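# Replace the box lid and keep both apples on the plate

## Task

Set the lid back onto the box, and make sure that when the job ends both apples are lying on the plate.

## Robot and tools

Robot: two arms on one table. left_arm has a five-finger left hand, right_arm a five-finger right hand (mirror images). Base positions in the scene frame: left_arm (+0.024, +0.286, +0.025) m, right_arm (+0.051, -0.302, +0.037) m, each turned only a fraction of a degree about z. A two-camera stand sits behind the arms. Loose objects may occasionally get a small push from outside.

Frames: the scene frame has its origin at table-top height halfway between the nominal bases, +x pointing out over the table, +z up, and left_arm on the +y side (arm names do not match image sides). Fixed cameras and the table use this frame. Each arm's reported hand pose, Hand target and movement offsets use that arm's own base axes; rotations turn about the Hand target position. Reported positions can be a few cm off, more when reaching far.

Hand point: a spot fixed to the palm, 0.15 m out from the wrist face along the fingers and 0.05 m in front of the palm. Its +z runs along the straight fingers (fingertips 0.06 to 0.07 m beyond), +y points out of the palm (finger centre lines 0.06 m behind the point), +x runs across the palm away from the thumb on the right hand and toward the thumb on the left hand. A wrist bracket on the little-finger side can strike objects. With the thumb turned opposite the fingers, the hand grips objects roughly 0.035 to 0.065 m thick, or a handle as thin as about 0.025 m.

Row layout (used by execute_actions and move): exactly 28 numbers, each in [-1, 1], always for both arms. Order: left dx, dy, dz, rx, ry, rz, then left thumb_turn, thumb_bend, index, middle, ring, little, force_limit, speed; then the same fourteen for the right arm. The six pose numbers are offsets, not poses: they are measured from the arm's Hand target as it stood when the action or move began, along that arm's base axes. 1.0 equals 0.6 m for dx/dy/dz and 180 degrees for rx/ry/rz, which form a single rotation vector. Every row inside one action counts from that same starting Hand target, so repeating an offset in a new call moves further. Six zeros re-request the current Hand target. Finger numbers are absolute targets: -1 open/straight (thumb_turn -1 = beside the palm), +1 closed/curled (thumb_turn +1 = in front of the palm). force_limit maps linearly from about 0 N at -1 to 10 N at +1 (15 N for the two thumb motors). speed rises from nearly zero at -1 to full at +0.48 and stays full up to +1; full speed covers a finger's travel in 0.49 s. For a soft grip close with speed at -0.94 or below. No value means 'unchanged': to keep a hand as it is, resend the eight hand numbers last carried out for it; if nothing was sent to it yet, use its hand_measured six plus hand_force_limit and hand_speed.

Tools:
execute_actions(actions, cameras): actions is a list of actions; each action is a list of 1 to 15 rows, one per 1/30 s step, and a short action repeats its final row to fill 15 steps. cameras lists camera names, ["all"] or []; by default images come only when actions is empty.
move(target, speed, blend, blocking, cameras): target is one 28-number row or a list of up to 15 rows; every row's offsets count from the same starting Hand targets. Paths are straight, end together, last at least 0.5 s and at most 10 s. speed is m/s (0.002 to 4.3, default 0.25; turning limited to twice that in rad/s), one value or one per target. blend (m) rounds corners in a list; 0 stops at each. blocking=false returns after about 0.5 s while motion continues. The result adds a 'move:' line with the ending (done, off_target, moving, held, fault) and any limits (paced = commanded pose was clipped, held = steps withheld). Moves do not avoid obstacles or the other arm.
wait(seconds 0 to 10, cameras): lets time pass with commands held. stop(cameras): brakes a running move. zoom_image(camera, region): camera is cam_high, cam_left_wrist or cam_right_wrist; region [x0, y0, x1, y1] in pixels from top-left, no more than 504 by 504. Images are 896x504. show_instructions(): shows the reference pages. finished_scene(scene): ends the current scene, given its number; irreversible.

Results: end_effector_position (m) and end_effector_quat_wxyz in the arm's base frame; Hand target (the commanded pose after clipping, base of the next offsets); hand_measured, hand_stopped_by (moving, target, force, stalled, fault) and hand_load_n (fingertip force, positive when pushed open), all in motor order; joint velocities, torques and motor temperatures. A lost grip shows as hand_load_n dropping toward 0.

Behaviour: the commanded orientation is clipped to within 40 degrees of the current one. Arms often settle 1 to 3 cm (sometimes 5) short, usually low; waiting does not fix it, but a next command (even zeros) retries, and the remaining gap can be sent as an offset. Small commands may not start at all; small turns can shift the hand point noticeably. A blocked arm keeps pressing until commanded back past its hand point. Fingers keep moving after the action until reaching target or force_limit, then lock; to squeeze harder raise force_limit and send a more closed target, to loosen send one more open than measured.

Avoid: dropping things or releasing moving items, fast or hard contact, pressing far beyond a contact point, any collision or squeeze between the two arms (including one hand gripping the other's fingers), paths close to an arm's own base, anything leaving the table, and overloading fingers. Motors heat when holding loads, stretched or pushing; MOTOR HOT appears at 85 °C, and at 100 °C that arm collapses for 30 s or more. Joint ranges (rad): waist ±2.880, shoulder 0 to 3.142, elbow 0 to 3.019, wrist pitch -1.693 to 1.571, wrist yaw ±1.571, wrist roll ±2.094.

Each tool is called as name([rows], argument=value, ...), one row to a line, values as JSON.

Reference images:

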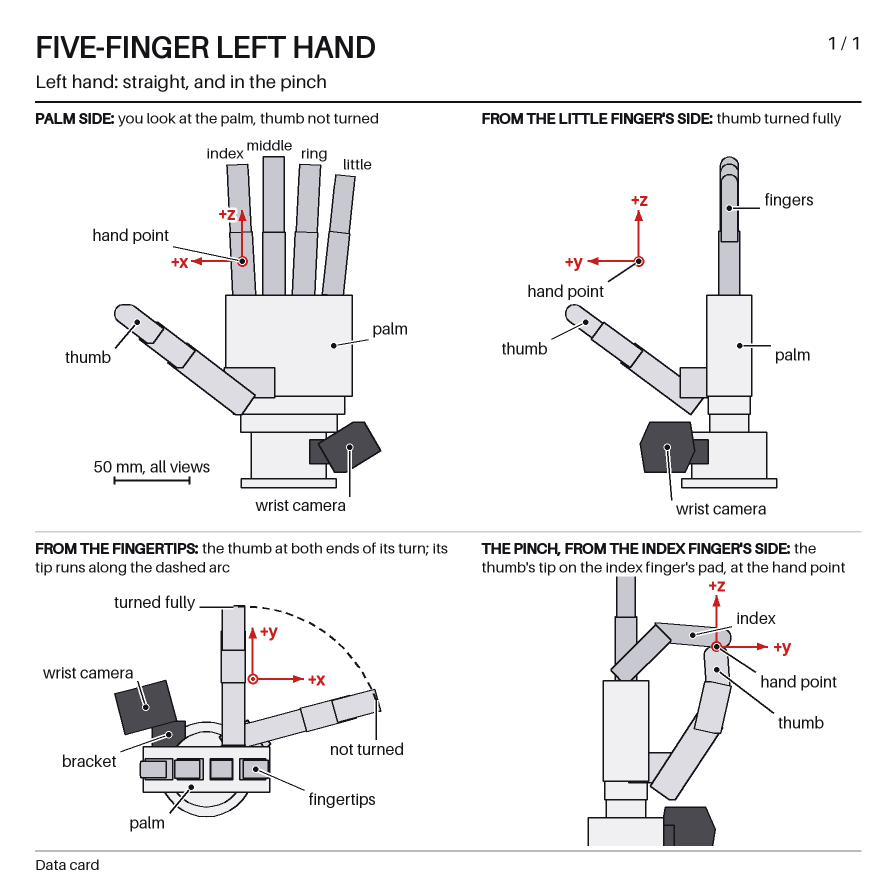

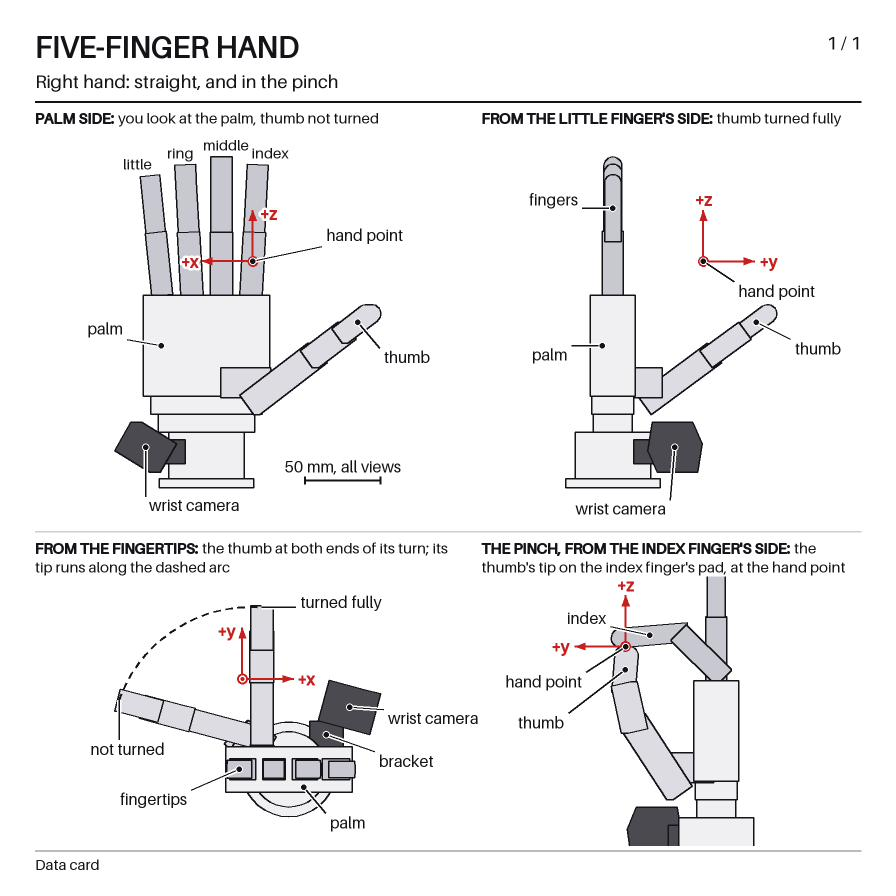

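## Session

execute_actions(actions=[])

Scene clock: 0.00 s.
left_arm: end_effector_position=(+0.5719, +0.0260, +0.1781) hand_measured=(-1.000, -1.000, -1.000, -1.000, -1.000, -1.000) hand_load_n=(+0.0, +0.0, +0.0, +0.0, +0.0, +0.0) hand_stopped_by=(target, target, target, target, target, target) hand_force_limit=0.00 hand_speed=-0.80 end_effector_quat_wxyz=(+0.575, -0.029, +0.656, -0.488) | right_arm: end_effector_position=(+0.5388, +0.0417, +0.4265) hand_measured=(-1.000, -1.000, -1.000, -1.000, -1.000, -1.000) hand_load_n=(+0.0, +0.0, +0.0, +0.0, +0.0, +0.0) hand_stopped_by=(target, target, target, target, target, target) hand_force_limit=0.00 hand_speed=-0.80 end_effector_quat_wxyz=(+0.505, -0.508, +0.498, -0.489)
Joint positions: left_arm=[0.319 1.65 0.72 1.177 0.964 0.619] | right_arm=[0.017 1.044 1.038 -0.006 -0.008 0.006]
Joint velocities: within noise
Joint torques (N m): no reading
Motor temperatures (°C): left_arm=[22 21 20 23 20 23] | right_arm=[25 22 19 22 20 23]
Heat: left arm: hottest wrist pitch 23 °C; right arm: hottest waist 25 °C.
Hand target: left_arm +0.5773, +0.0278, +0.1847; +0.581, -0.023, +0.652, -0.487 | right_arm +0.5406, +0.0417, +0.4436; +0.512, -0.501, +0.491, -0.496

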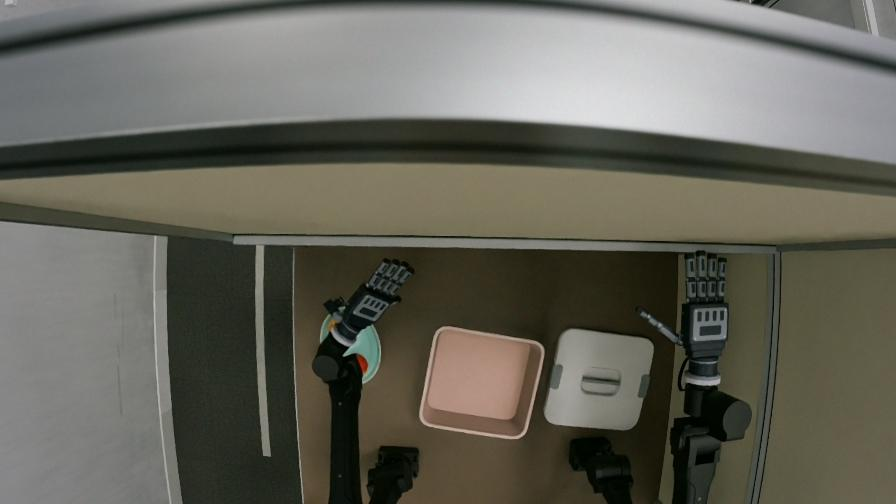

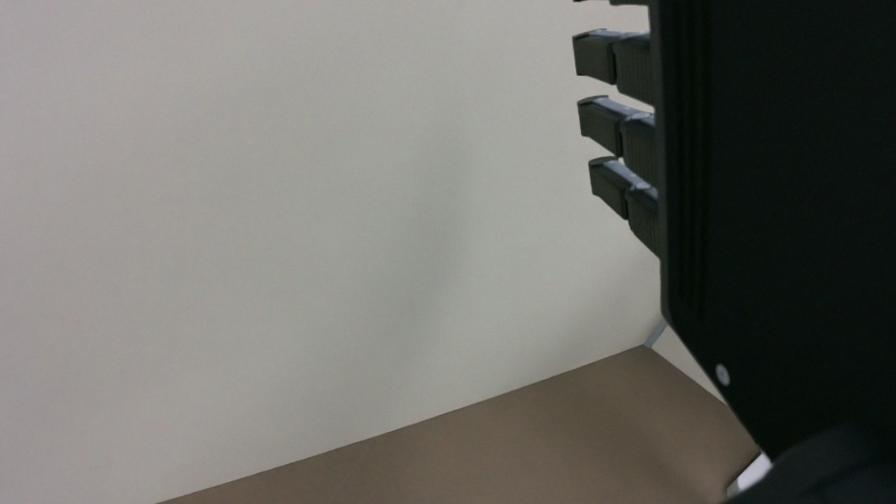

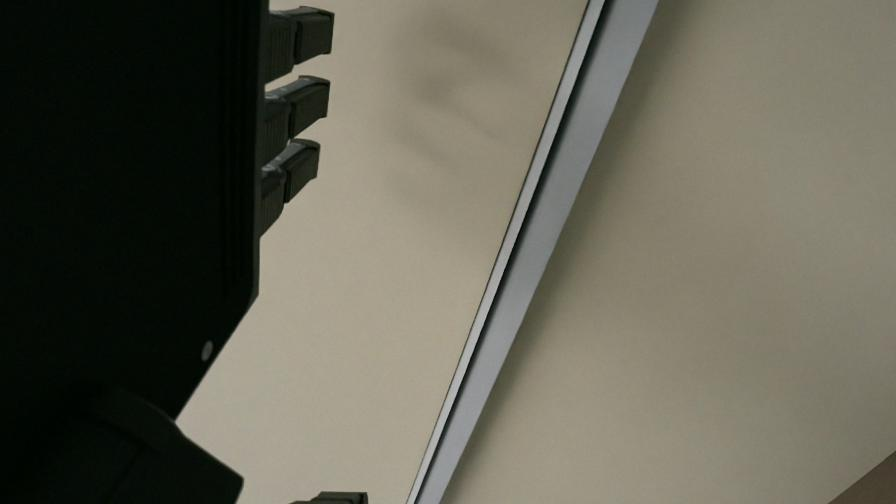

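zoom_image(camera="cam_high", region=[290, 230, 542, 504])

zoom_image(camera="cam_high", region=[530, 230, 782, 504])

Scaled by 1.839.

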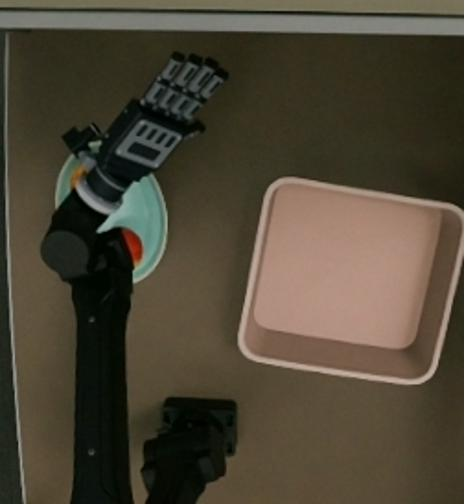

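Scaled by 1.839.

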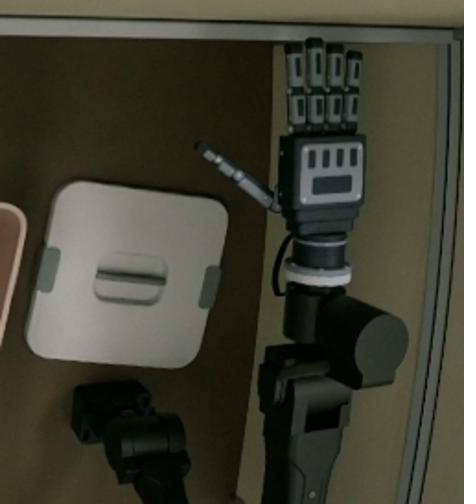

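zoom_image(camera="cam_high", region=[540, 320, 660, 440])

zoom_image(camera="cam_high", region=[310, 300, 400, 390])

zoom_image(camera="cam_high", region=[410, 310, 550, 450])

Scaled by 4.200.

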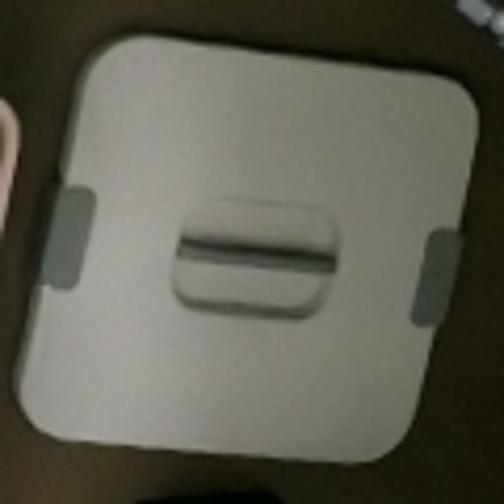

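Scaled by 5.600.

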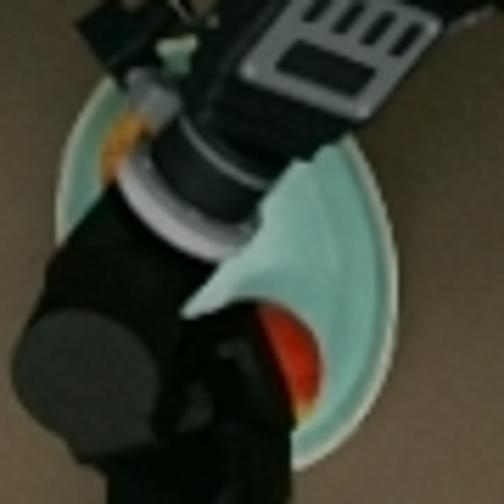

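Scaled by 3.600.

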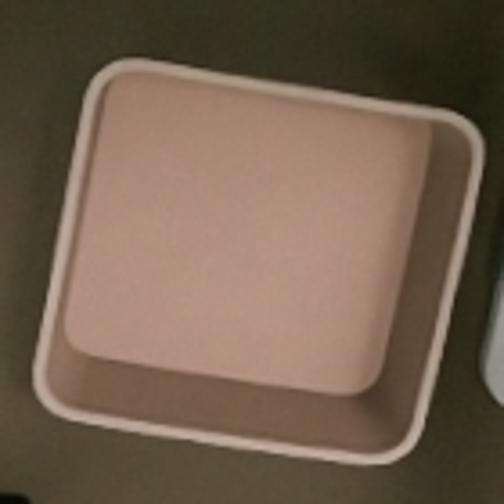

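move([
  [-0.083,0,0.25,0,0,0,-1,-1,-1,-1,-1,-1,0,-0.8,0,0,0,0,0,0,-1,-1,-1,-1,-1,-1,0,-0.8],
  [-0.429,0.054,0.359,-0.2407,0.131,0.178,-1,-1,-1,-1,-1,-1,0,-0.8,0,0,0,0,0,0,-1,-1,-1,-1,-1,-1,0,-0.8],
], blend=[0.05,0], speed=0.3, cameras=["all"])

Scene clock: 9.60 s.
left_arm: end_effector_position=(+0.3220, +0.0568, +0.3566) hand_measured=(-1.000, -1.000, -1.000, -1.000, -1.000, -1.000) hand_load_n=(+0.0, +0.0, +0.0, +0.0, +0.0, +0.0) hand_stopped_by=(target, target, target, target, target, target) hand_force_limit=0.00 hand_speed=-0.80 end_effector_quat_wxyz=(-0.475, +0.517, -0.511, +0.496) | right_arm: end_effector_position=(+0.5388, +0.0417, +0.4265) hand_measured=(-1.000, -1.000, -1.000, -1.000, -1.000, -1.000) hand_load_n=(+0.0, +0.5, +0.0, +0.0, +0.0, +0.0) hand_stopped_by=(target, target, target, target, target, target) hand_force_limit=0.00 hand_speed=-0.80 end_effector_quat_wxyz=(+0.505, -0.508, +0.498, -0.489)
Joint positions: left_arm=[0.612 0.458 0.651 -0.263 0.627 0.014] | right_arm=[0.017 1.044 1.038 -0.006 -0.008 0.006]
Joint torques (N m): left_arm=[1.32 0.79 17.13 1.33 0.09 -0.2] | right_arm=[0.79 -8.23 9.87 1.69 0.03 -0.03]
Heat: left arm: hottest wrist pitch 23 °C; right arm: hottest waist 25 °C.
Hand target: left_arm +0.3199, +0.0603, +0.4001; -0.499, +0.501, -0.500, +0.500 | right_arm +0.5406, +0.0417, +0.4436; +0.512, -0.501, +0.491, -0.496
Off the commanded pose: left_arm 0.044 m, 4 deg | right_arm 0.017 m, 2 deg.
move: off_target (left_arm, right_arm)

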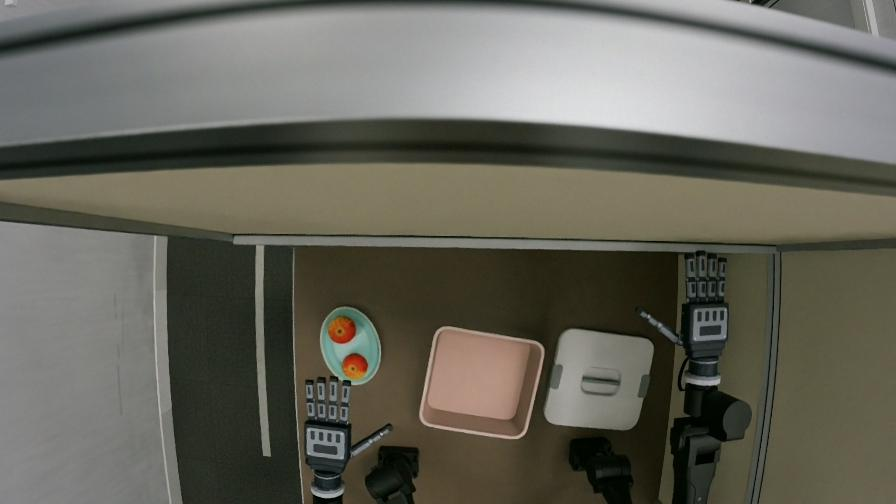

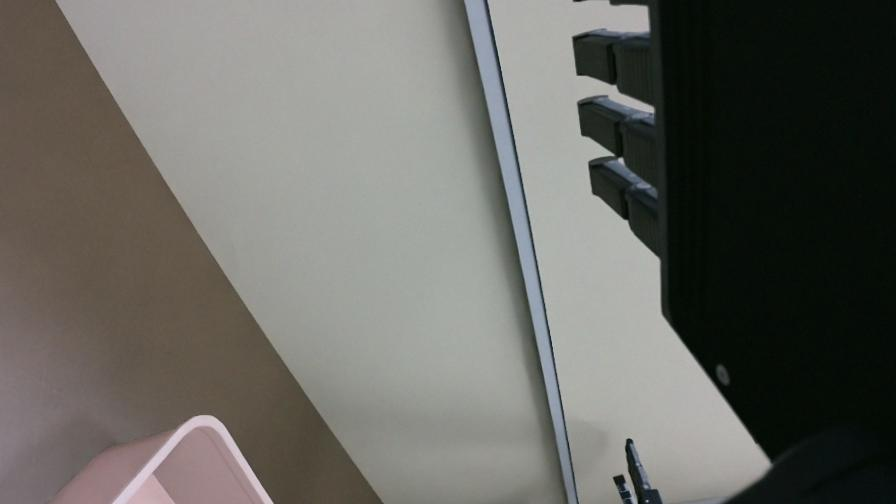

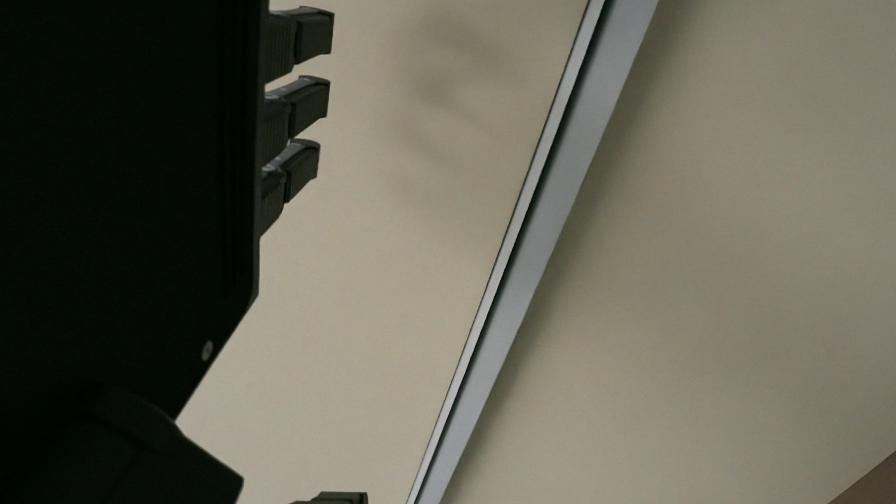

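move(target=[0,0,0,0,0,0,-1,-1,-1,-1,-1,-1,0,-0.8,-0.484,-0.069,-0.24,0,0.5,0,-1,-1,-1,-1,-1,-1,0,-0.8], speed=0.3, cameras=["all"])

Scene clock: 15.00 s.
left_arm: end_effector_position=(+0.3219, +0.0568, +0.3565) hand_measured=(-1.000, -1.000, -1.000, -1.000, -1.000, -1.000) hand_load_n=(+0.0, +0.0, +0.0, +0.0, +0.0, +0.0) hand_stopped_by=(target, target, target, target, target, target) hand_force_limit=0.00 hand_speed=-0.80 end_effector_quat_wxyz=(-0.475, +0.517, -0.511, +0.496) | right_arm: end_effector_position=(+0.2534, +0.0036, +0.3011) hand_measured=(-1.000, -1.000, -1.000, -1.000, -1.000, -1.000) hand_load_n=(+0.0, +0.0, +0.0, +0.0, +0.0, +0.0) hand_stopped_by=(target, target, target, target, target, target) hand_force_limit=0.00 hand_speed=-0.80 end_effector_quat_wxyz=(-0.034, +0.704, -0.709, +0.015)
Joint positions: left_arm=[0.613 0.458 0.651 -0.263 0.627 0.014] | right_arm=[-0.107 1.129 1.313 -1.689 -0.033 -0.099]
Joint torques (N m): left_arm=[1.08 0.73 17.14 1.26 0.11 -0.2] | right_arm=[0.26 -6.59 6.75 -0.42 0.11 -0.13]
Heat: left arm: hottest elbow 23 °C; right arm: hottest waist 25 °C.
Hand target: left_arm +0.3199, +0.0603, +0.4000; -0.499, +0.501, -0.500, +0.500 | right_arm +0.2502, +0.0004, +0.2995; -0.015, +0.705, -0.709, -0.003
Off the commanded pose: left_arm 0.044 m, 4 deg | right_arm 0.005 m, 3 deg.
joint sent to its limit (right arm) — joint 4 (wrist pitch), lower limit. The joint targets still meet the commanded pose.
move: off_target (left_arm, right_arm)

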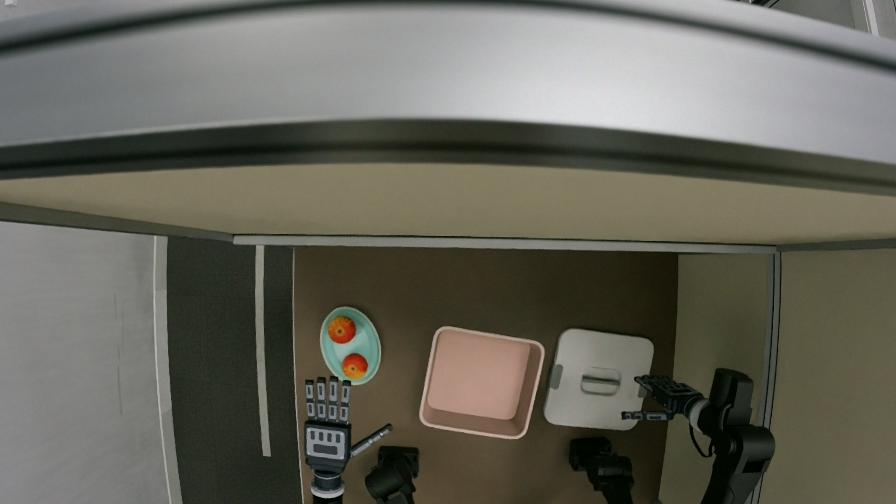

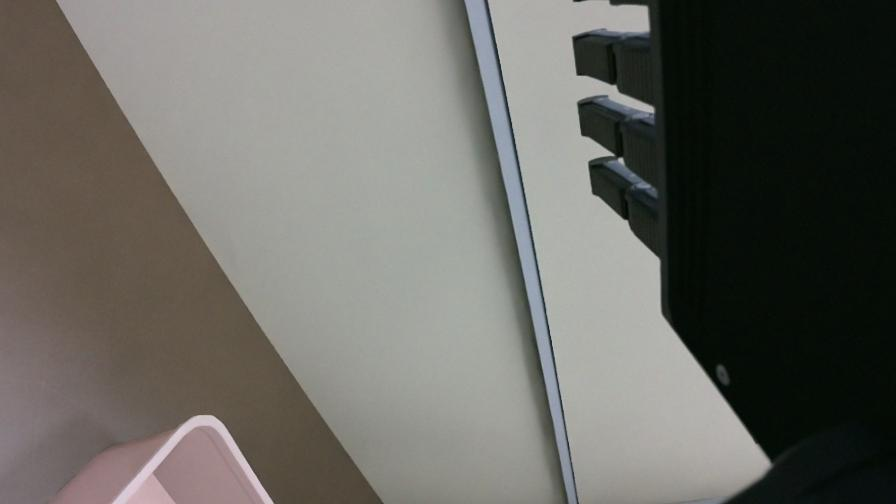

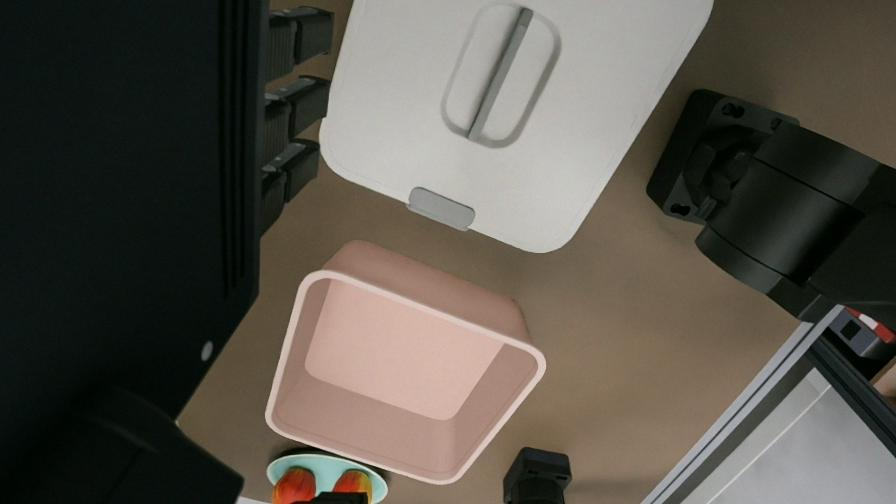

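zoom_image(camera="cam_right_wrist", region=[400, 0, 620, 180])

zoom_image(camera="cam_high", region=[530, 310, 780, 450])

Scaled by 2.291.

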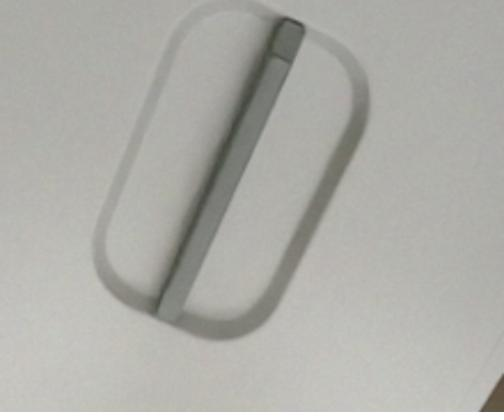

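Scaled by 2.016.

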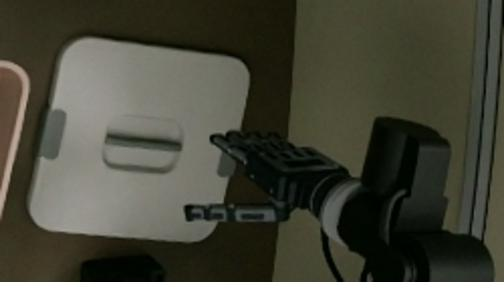

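move(target=[0,0,0,0,0,0,-1,-1,-1,-1,-1,-1,0,-0.8,-0.05,0.017,-0.27,0,-0.222,0,-1,-1,-1,-1,-1,-1,0,-0.8], speed=0.2, cameras=["cam_high","cam_right_wrist"])

Scene clock: 19.70 s.
left_arm: end_effector_position=(+0.3219, +0.0568, +0.3565) hand_measured=(-1.000, -1.000, -1.000, -1.000, -1.000, -1.000) hand_load_n=(+0.0, +0.0, +0.0, +0.0, +0.0, +0.0) hand_stopped_by=(target, target, target, target, target, target) hand_force_limit=0.00 hand_speed=-0.80 end_effector_quat_wxyz=(-0.475, +0.517, -0.511, +0.496) | right_arm: end_effector_position=(+0.2187, +0.0129, +0.1394) hand_measured=(-1.000, -1.000, -1.000, -1.000, -1.000, -1.000) hand_load_n=(+0.0, +0.0, +0.0, -0.5, +0.0, +0.0) hand_stopped_by=(target, target, target, target, target, target) hand_force_limit=0.00 hand_speed=-0.80 end_effector_quat_wxyz=(-0.253, +0.665, -0.665, +0.230)
Joint positions: left_arm=[0.613 0.458 0.651 -0.263 0.627 0.014] | right_arm=[-0.169 0.469 0.524 -0.941 -0.138 -0.119]
Joint torques (N m): left_arm=[1.08 0.85 17.14 1.28 0.11 -0.2] | right_arm=[-0.32 0.15 7.05 1.85 -0.15 -0.07]
Heat: left arm: hottest elbow 24 °C; right arm: hottest waist 24 °C.
Hand target: left_arm +0.3199, +0.0603, +0.4000; -0.499, +0.501, -0.500, +0.500 | right_arm +0.2202, +0.0106, +0.1375; -0.256, +0.663, -0.662, +0.238
Off the commanded pose: left_arm 0.044 m, 4 deg | right_arm 0.003 m, 1 deg.
move: off_target (left_arm)
Images, in order (width x height): cam_high 896x504, cam_right_wrist 896x504.

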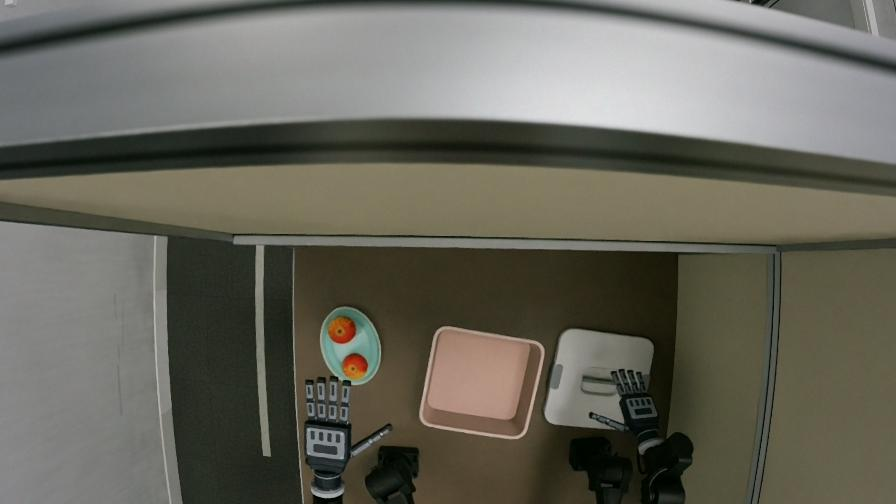

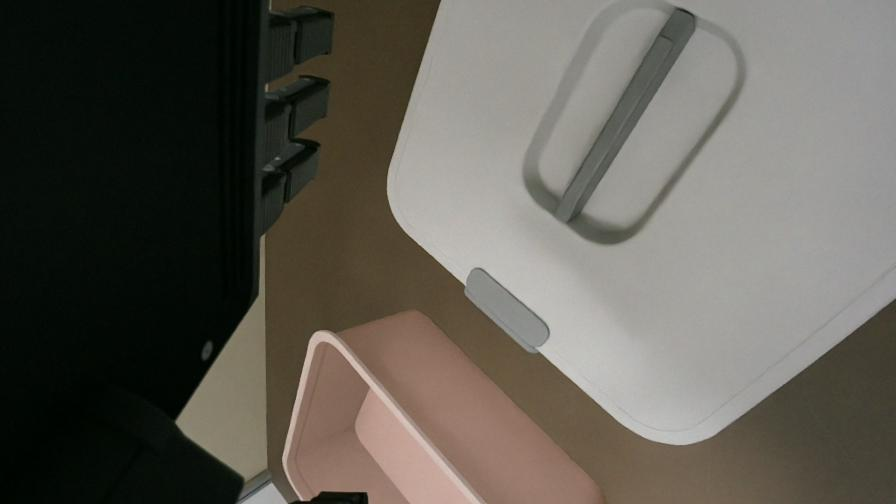

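zoom_image(camera="cam_right_wrist", region=[500, 0, 770, 260])

zoom_image(camera="cam_high", region=[530, 310, 710, 490])

Scaled by 1.867.

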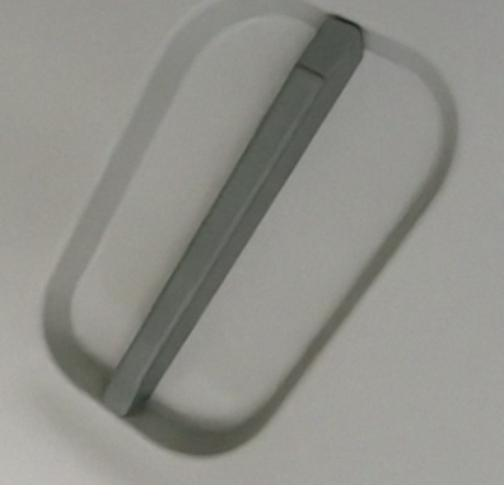

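Scaled by 2.800.

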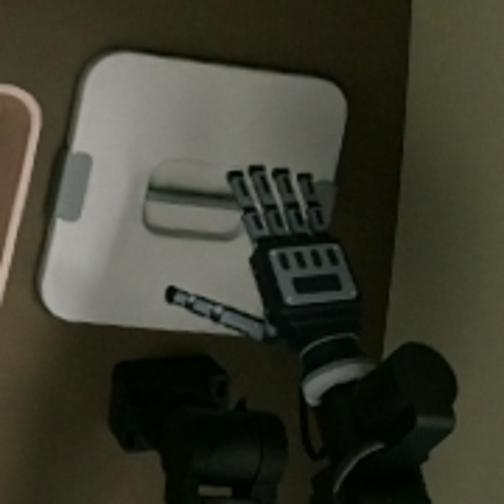

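zoom_image(camera="cam_right_wrist", region=[540, 140, 640, 240])

zoom_image(camera="cam_right_wrist", region=[630, 0, 760, 100])

Scaled by 5.040.

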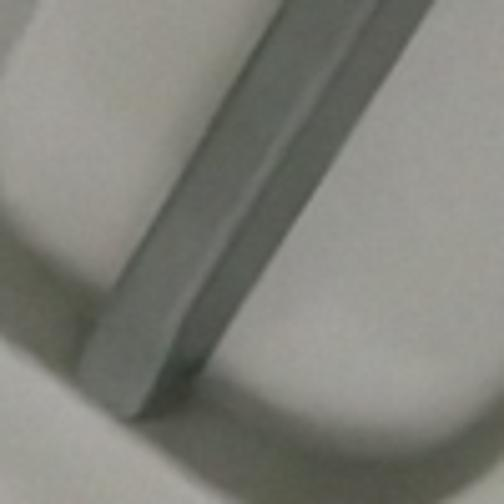

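Scaled by 3.877.

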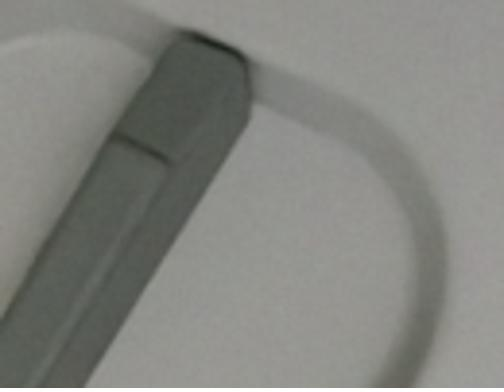

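move(target=[-0.067,-0.267,-0.25,0,0,-0.5,-1,-1,-1,-1,-1,-1,0,-0.8,0,0,0,0,0,0,-1,-1,-1,-1,-1,-1,0,-0.8], speed=0.25, cameras=["all"])

Scene clock: 26.80 s.
left_arm: end_effector_position=(+0.2819, -0.0967, +0.2564) hand_measured=(-1.000, -1.000, -1.000, -1.000, -1.000, -1.000) hand_load_n=(-0.5, +0.5, +0.0, +0.0, +0.0, +0.0) hand_stopped_by=(target, target, target, target, target, target) hand_force_limit=0.00 hand_speed=-0.80 end_effector_quat_wxyz=(+0.133, -0.139, +0.694, -0.694) | right_arm: end_effector_position=(+0.2188, +0.0129, +0.1394) hand_measured=(-1.000, -1.000, -1.000, -1.000, -1.000, -1.000) hand_load_n=(+0.0, +0.0, -0.5, +0.0, +0.0, +0.5) hand_stopped_by=(target, target, target, target, target, target) hand_force_limit=0.00 hand_speed=-0.80 end_effector_quat_wxyz=(-0.253, +0.665, -0.665, +0.230)
Joint positions: left_arm=[0.382 0.852 0.509 0.14 1.566 0.196] | right_arm=[-0.169 0.469 0.524 -0.941 -0.138 -0.12]
Joint torques (N m): left_arm=[-1.79 -1.67 9.22 1.31 0.24 0.06] | right_arm=[0.03 0.32 7.04 1.7 -0.13 -0.1]
Motor temperatures (°C): left_arm=[22 21 25 23 20 23] | right_arm=[24 22 23 22 20 23]
Heat: left arm: hottest elbow 25 °C; right arm: hottest waist 24 °C.
Hand target: left_arm +0.2797, -0.1000, +0.2500; -0.001, +0.000, +0.708, -0.707 | right_arm +0.2202, +0.0105, +0.1376; -0.256, +0.663, -0.661, +0.238
Off the commanded pose: left_arm 0.007 m, 22 deg | right_arm 0.003 m, 1 deg.
joint sent to its limit (left arm) — joint 5 (wrist yaw), upper limit. The joint targets are off in orientation, not in position.
move: off_target (left_arm)

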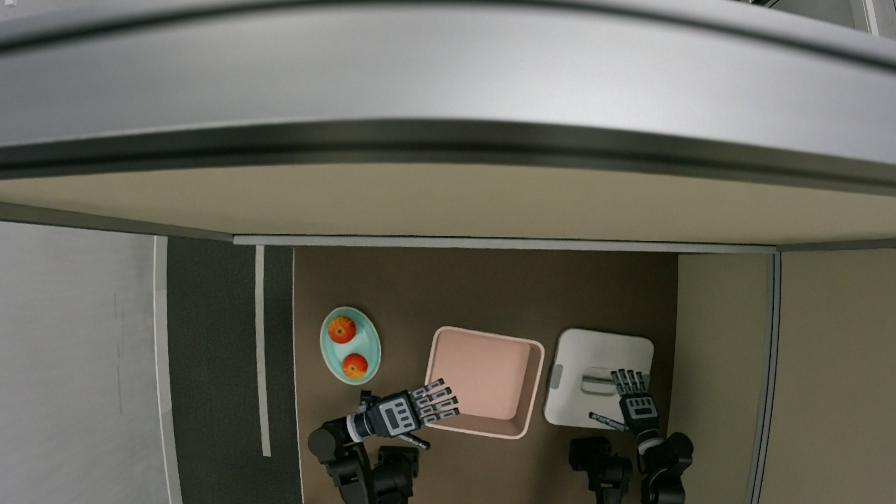

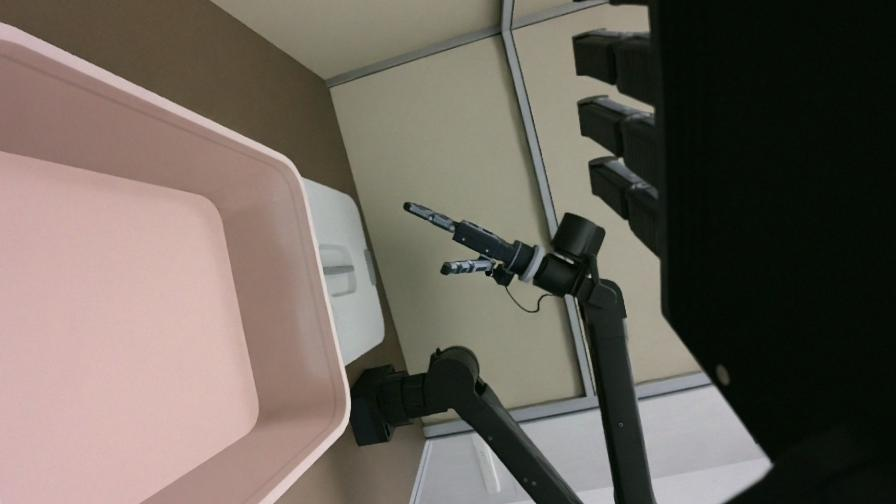

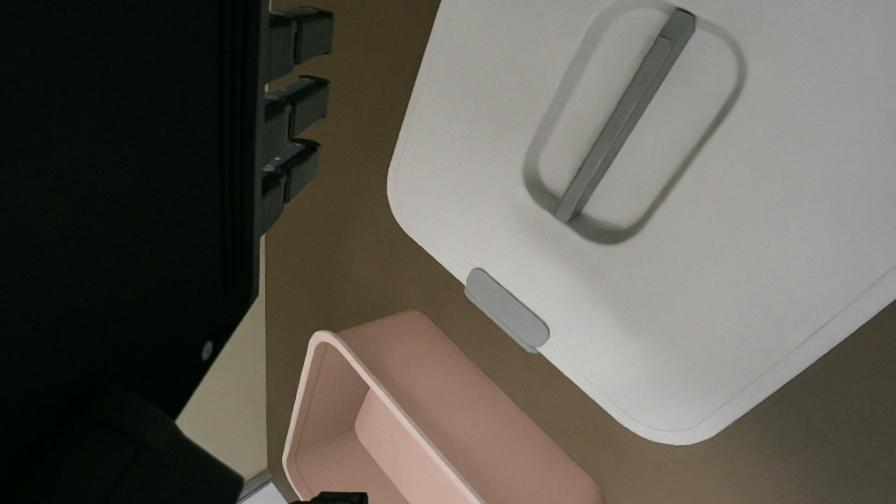

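zoom_image(camera="cam_left_wrist", region=[290, 170, 420, 370])

zoom_image(camera="cam_left_wrist", region=[310, 230, 390, 310])

Scaled by 2.520.

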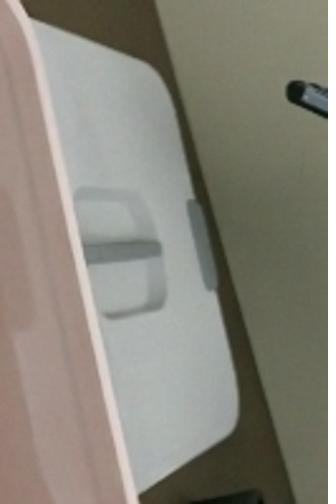

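Scaled by 6.300.

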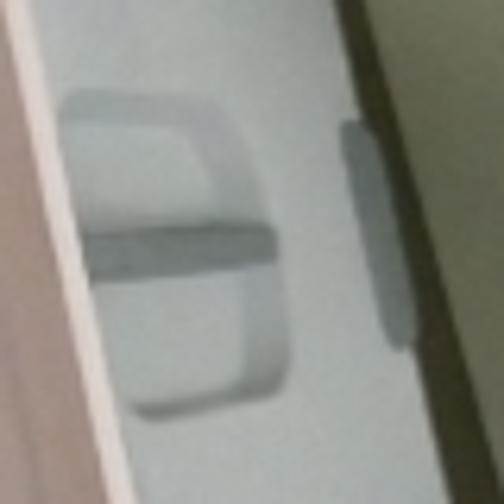

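move(target=[0.067,0.267,0.25,0,0,0.5,-1,-1,-1,-1,-1,-1,0,-0.8,0.05,0.016,-0.063,-0.006,-0.0666,-0.0595,1,-0.4,-0.16,-0.16,-0.16,-0.16,-0.4,-0.3], speed=0.25, cameras=["cam_high","cam_right_wrist"])

Scene clock: 33.03 s.
left_arm: end_effector_position=(+0.3183, +0.0655, +0.3612) hand_measured=(-1.000, -1.000, -1.000, -1.000, -1.000, -1.000) hand_load_n=(-0.5, +0.0, +0.0, +0.0, +0.0, +0.0) hand_stopped_by=(target, target, target, target, target, target) hand_force_limit=0.00 hand_speed=-0.80 end_effector_quat_wxyz=(-0.481, +0.525, -0.498, +0.494) | right_arm: end_effector_position=(+0.2483, +0.0177, +0.1003) hand_measured=(+1.000, -0.400, -0.160, -0.160, -0.160, -0.160) hand_load_n=(+0.0, +0.0, +0.0, +0.0, +0.0, +0.0) hand_stopped_by=(target, target, target, target, target, target) hand_force_limit=-0.40 hand_speed=-0.30 end_effector_quat_wxyz=(+0.285, -0.577, +0.690, -0.332)
Joint positions: left_arm=[0.652 0.453 0.655 -0.262 0.639 -0.004] | right_arm=[0.045 0.35 0.322 -0.648 0.163 0.143]
Joint torques (N m): left_arm=[-1.79 1.32 16.76 1.28 -0.07 -0.06] | right_arm=[1.61 1.26 7.17 1.99 0.28 0.02]
Heat: left arm: hottest elbow 26 °C; right arm: hottest waist 24 °C.
Hand target: left_arm +0.3199, +0.0602, +0.3999; -0.499, +0.501, -0.500, +0.500 | right_arm +0.2502, +0.0201, +0.0998; +0.294, -0.573, +0.688, -0.335
Off the commanded pose: left_arm 0.039 m, 4 deg | right_arm 0.003 m, 1 deg.
move: off_target (left_arm)
Images, in order (width x height): cam_high 896x504, cam_right_wrist 896x504.

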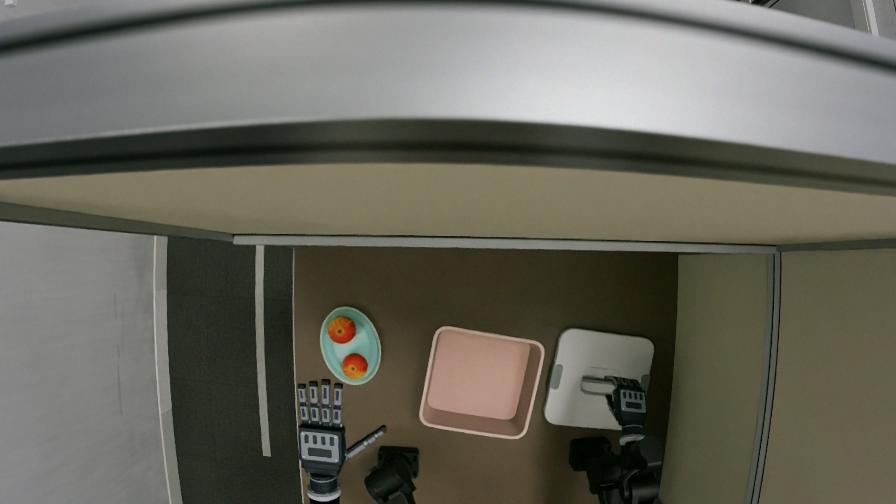

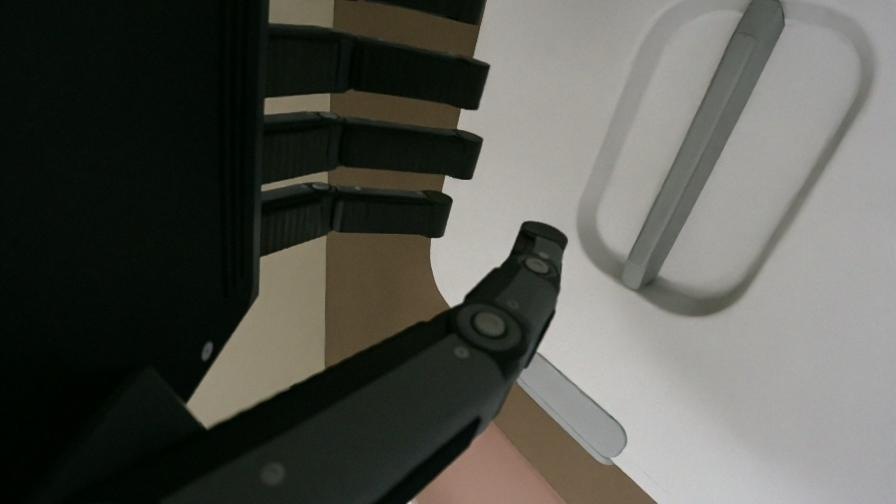

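zoom_image(camera="cam_right_wrist", region=[560, 0, 896, 330])

zoom_image(camera="cam_high", region=[540, 320, 680, 460])

Scaled by 1.500.

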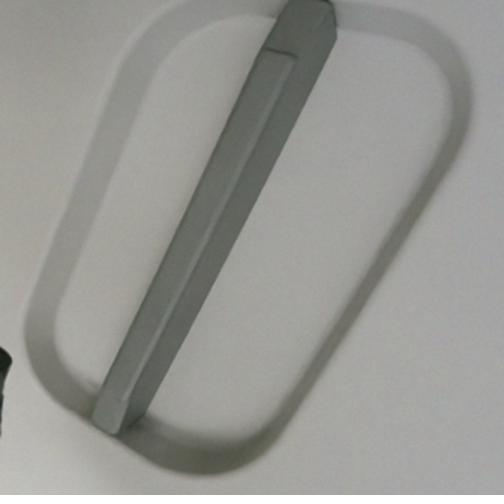

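Scaled by 3.600.

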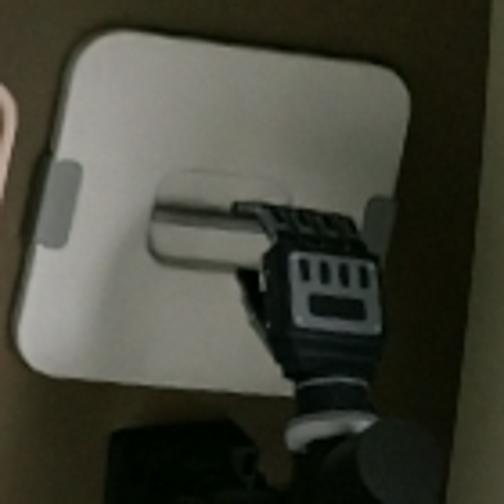

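move(target=[0,0,0,0,0,0,-1,-1,-1,-1,-1,-1,0,-0.8,0.017,0.003,-0.083,0,0,0.01,1,-0.4,-0.06,-0.06,-0.06,-0.06,-0.4,-0.3], speed=0.15, cameras=["cam_high","cam_right_wrist"])

zoom_image(camera="cam_right_wrist", region=[400, 0, 896, 400])

zoom_image(camera="cam_high", region=[540, 320, 680, 460])

Scene clock: 36.00 s.
left_arm: end_effector_position=(+0.3183, +0.0656, +0.3612) hand_measured=(-1.000, -1.000, -1.000, -1.000, -1.000, -1.000) hand_load_n=(+0.0, +0.0, +0.0, +0.0, +0.0, +0.0) hand_stopped_by=(target, target, target, target, target, target) hand_force_limit=0.00 hand_speed=-0.80 end_effector_quat_wxyz=(-0.481, +0.525, -0.498, +0.494) | right_arm: end_effector_position=(+0.2604, +0.0241, +0.0562) hand_measured=(+1.000, -0.400, -0.060, -0.060, -0.060, -0.060) hand_load_n=(+0.0, +0.0, +0.0, +0.0, +0.0, +0.0) hand_stopped_by=(target, target, target, target, target, target) hand_force_limit=-0.40 hand_speed=-0.30 end_effector_quat_wxyz=(+0.303, -0.582, +0.679, -0.330)
Joint positions: left_arm=[0.652 0.453 0.655 -0.262 0.639 -0.004] | right_arm=[0.045 0.43 0.204 -0.422 0.131 0.133]
Joint torques (N m): left_arm=[-1.79 1.38 16.76 1.26 -0.07 -0.06] | right_arm=[-0.09 2.78 7.05 1.92 -0.01 -0.11]
Heat: left arm: hottest elbow 27 °C; right arm: hottest waist 24 °C.
Hand target: left_arm +0.3199, +0.0602, +0.3999; -0.499, +0.501, -0.500, +0.500 | right_arm +0.2603, +0.0219, +0.0499; +0.299, -0.584, +0.679, -0.330
Off the commanded pose: left_arm 0.039 m, 4 deg | right_arm 0.007 m, 0 deg.
move: off_target (left_arm)
Images, in order (width x height): cam_high 896x504, cam_right_wrist 896x504.

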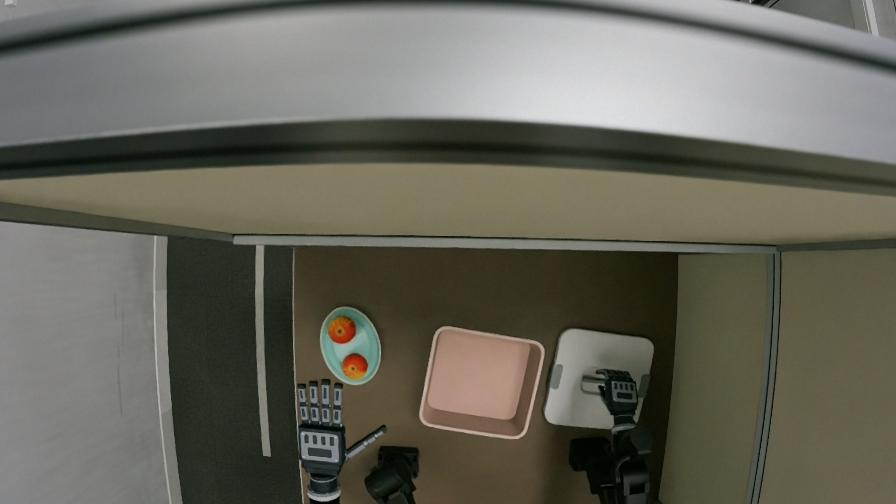

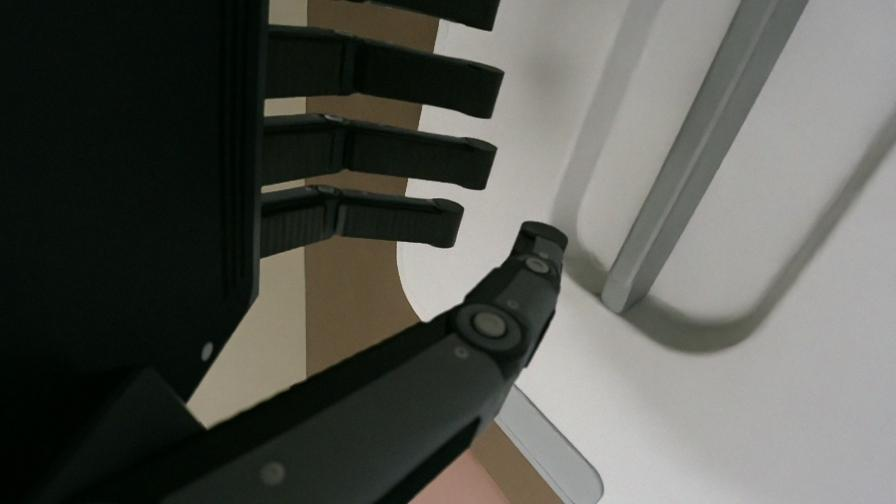

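Scaled by 1.016.

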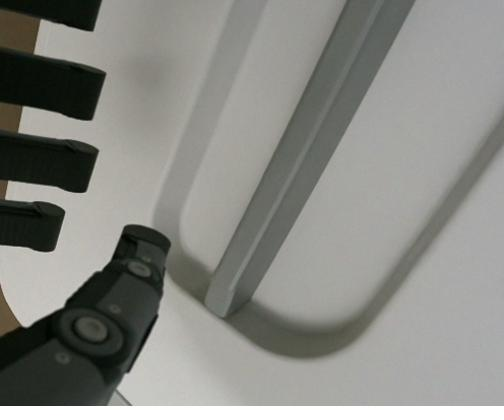

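Scaled by 3.600.

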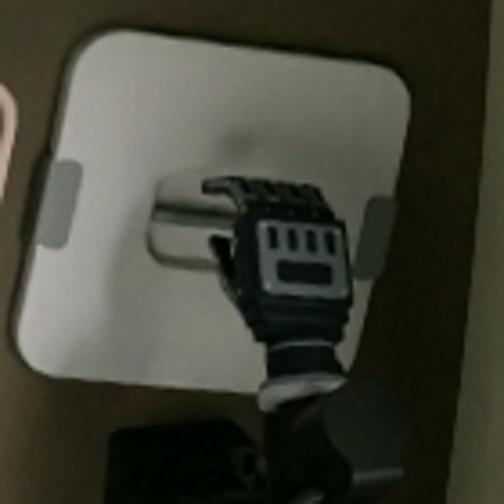

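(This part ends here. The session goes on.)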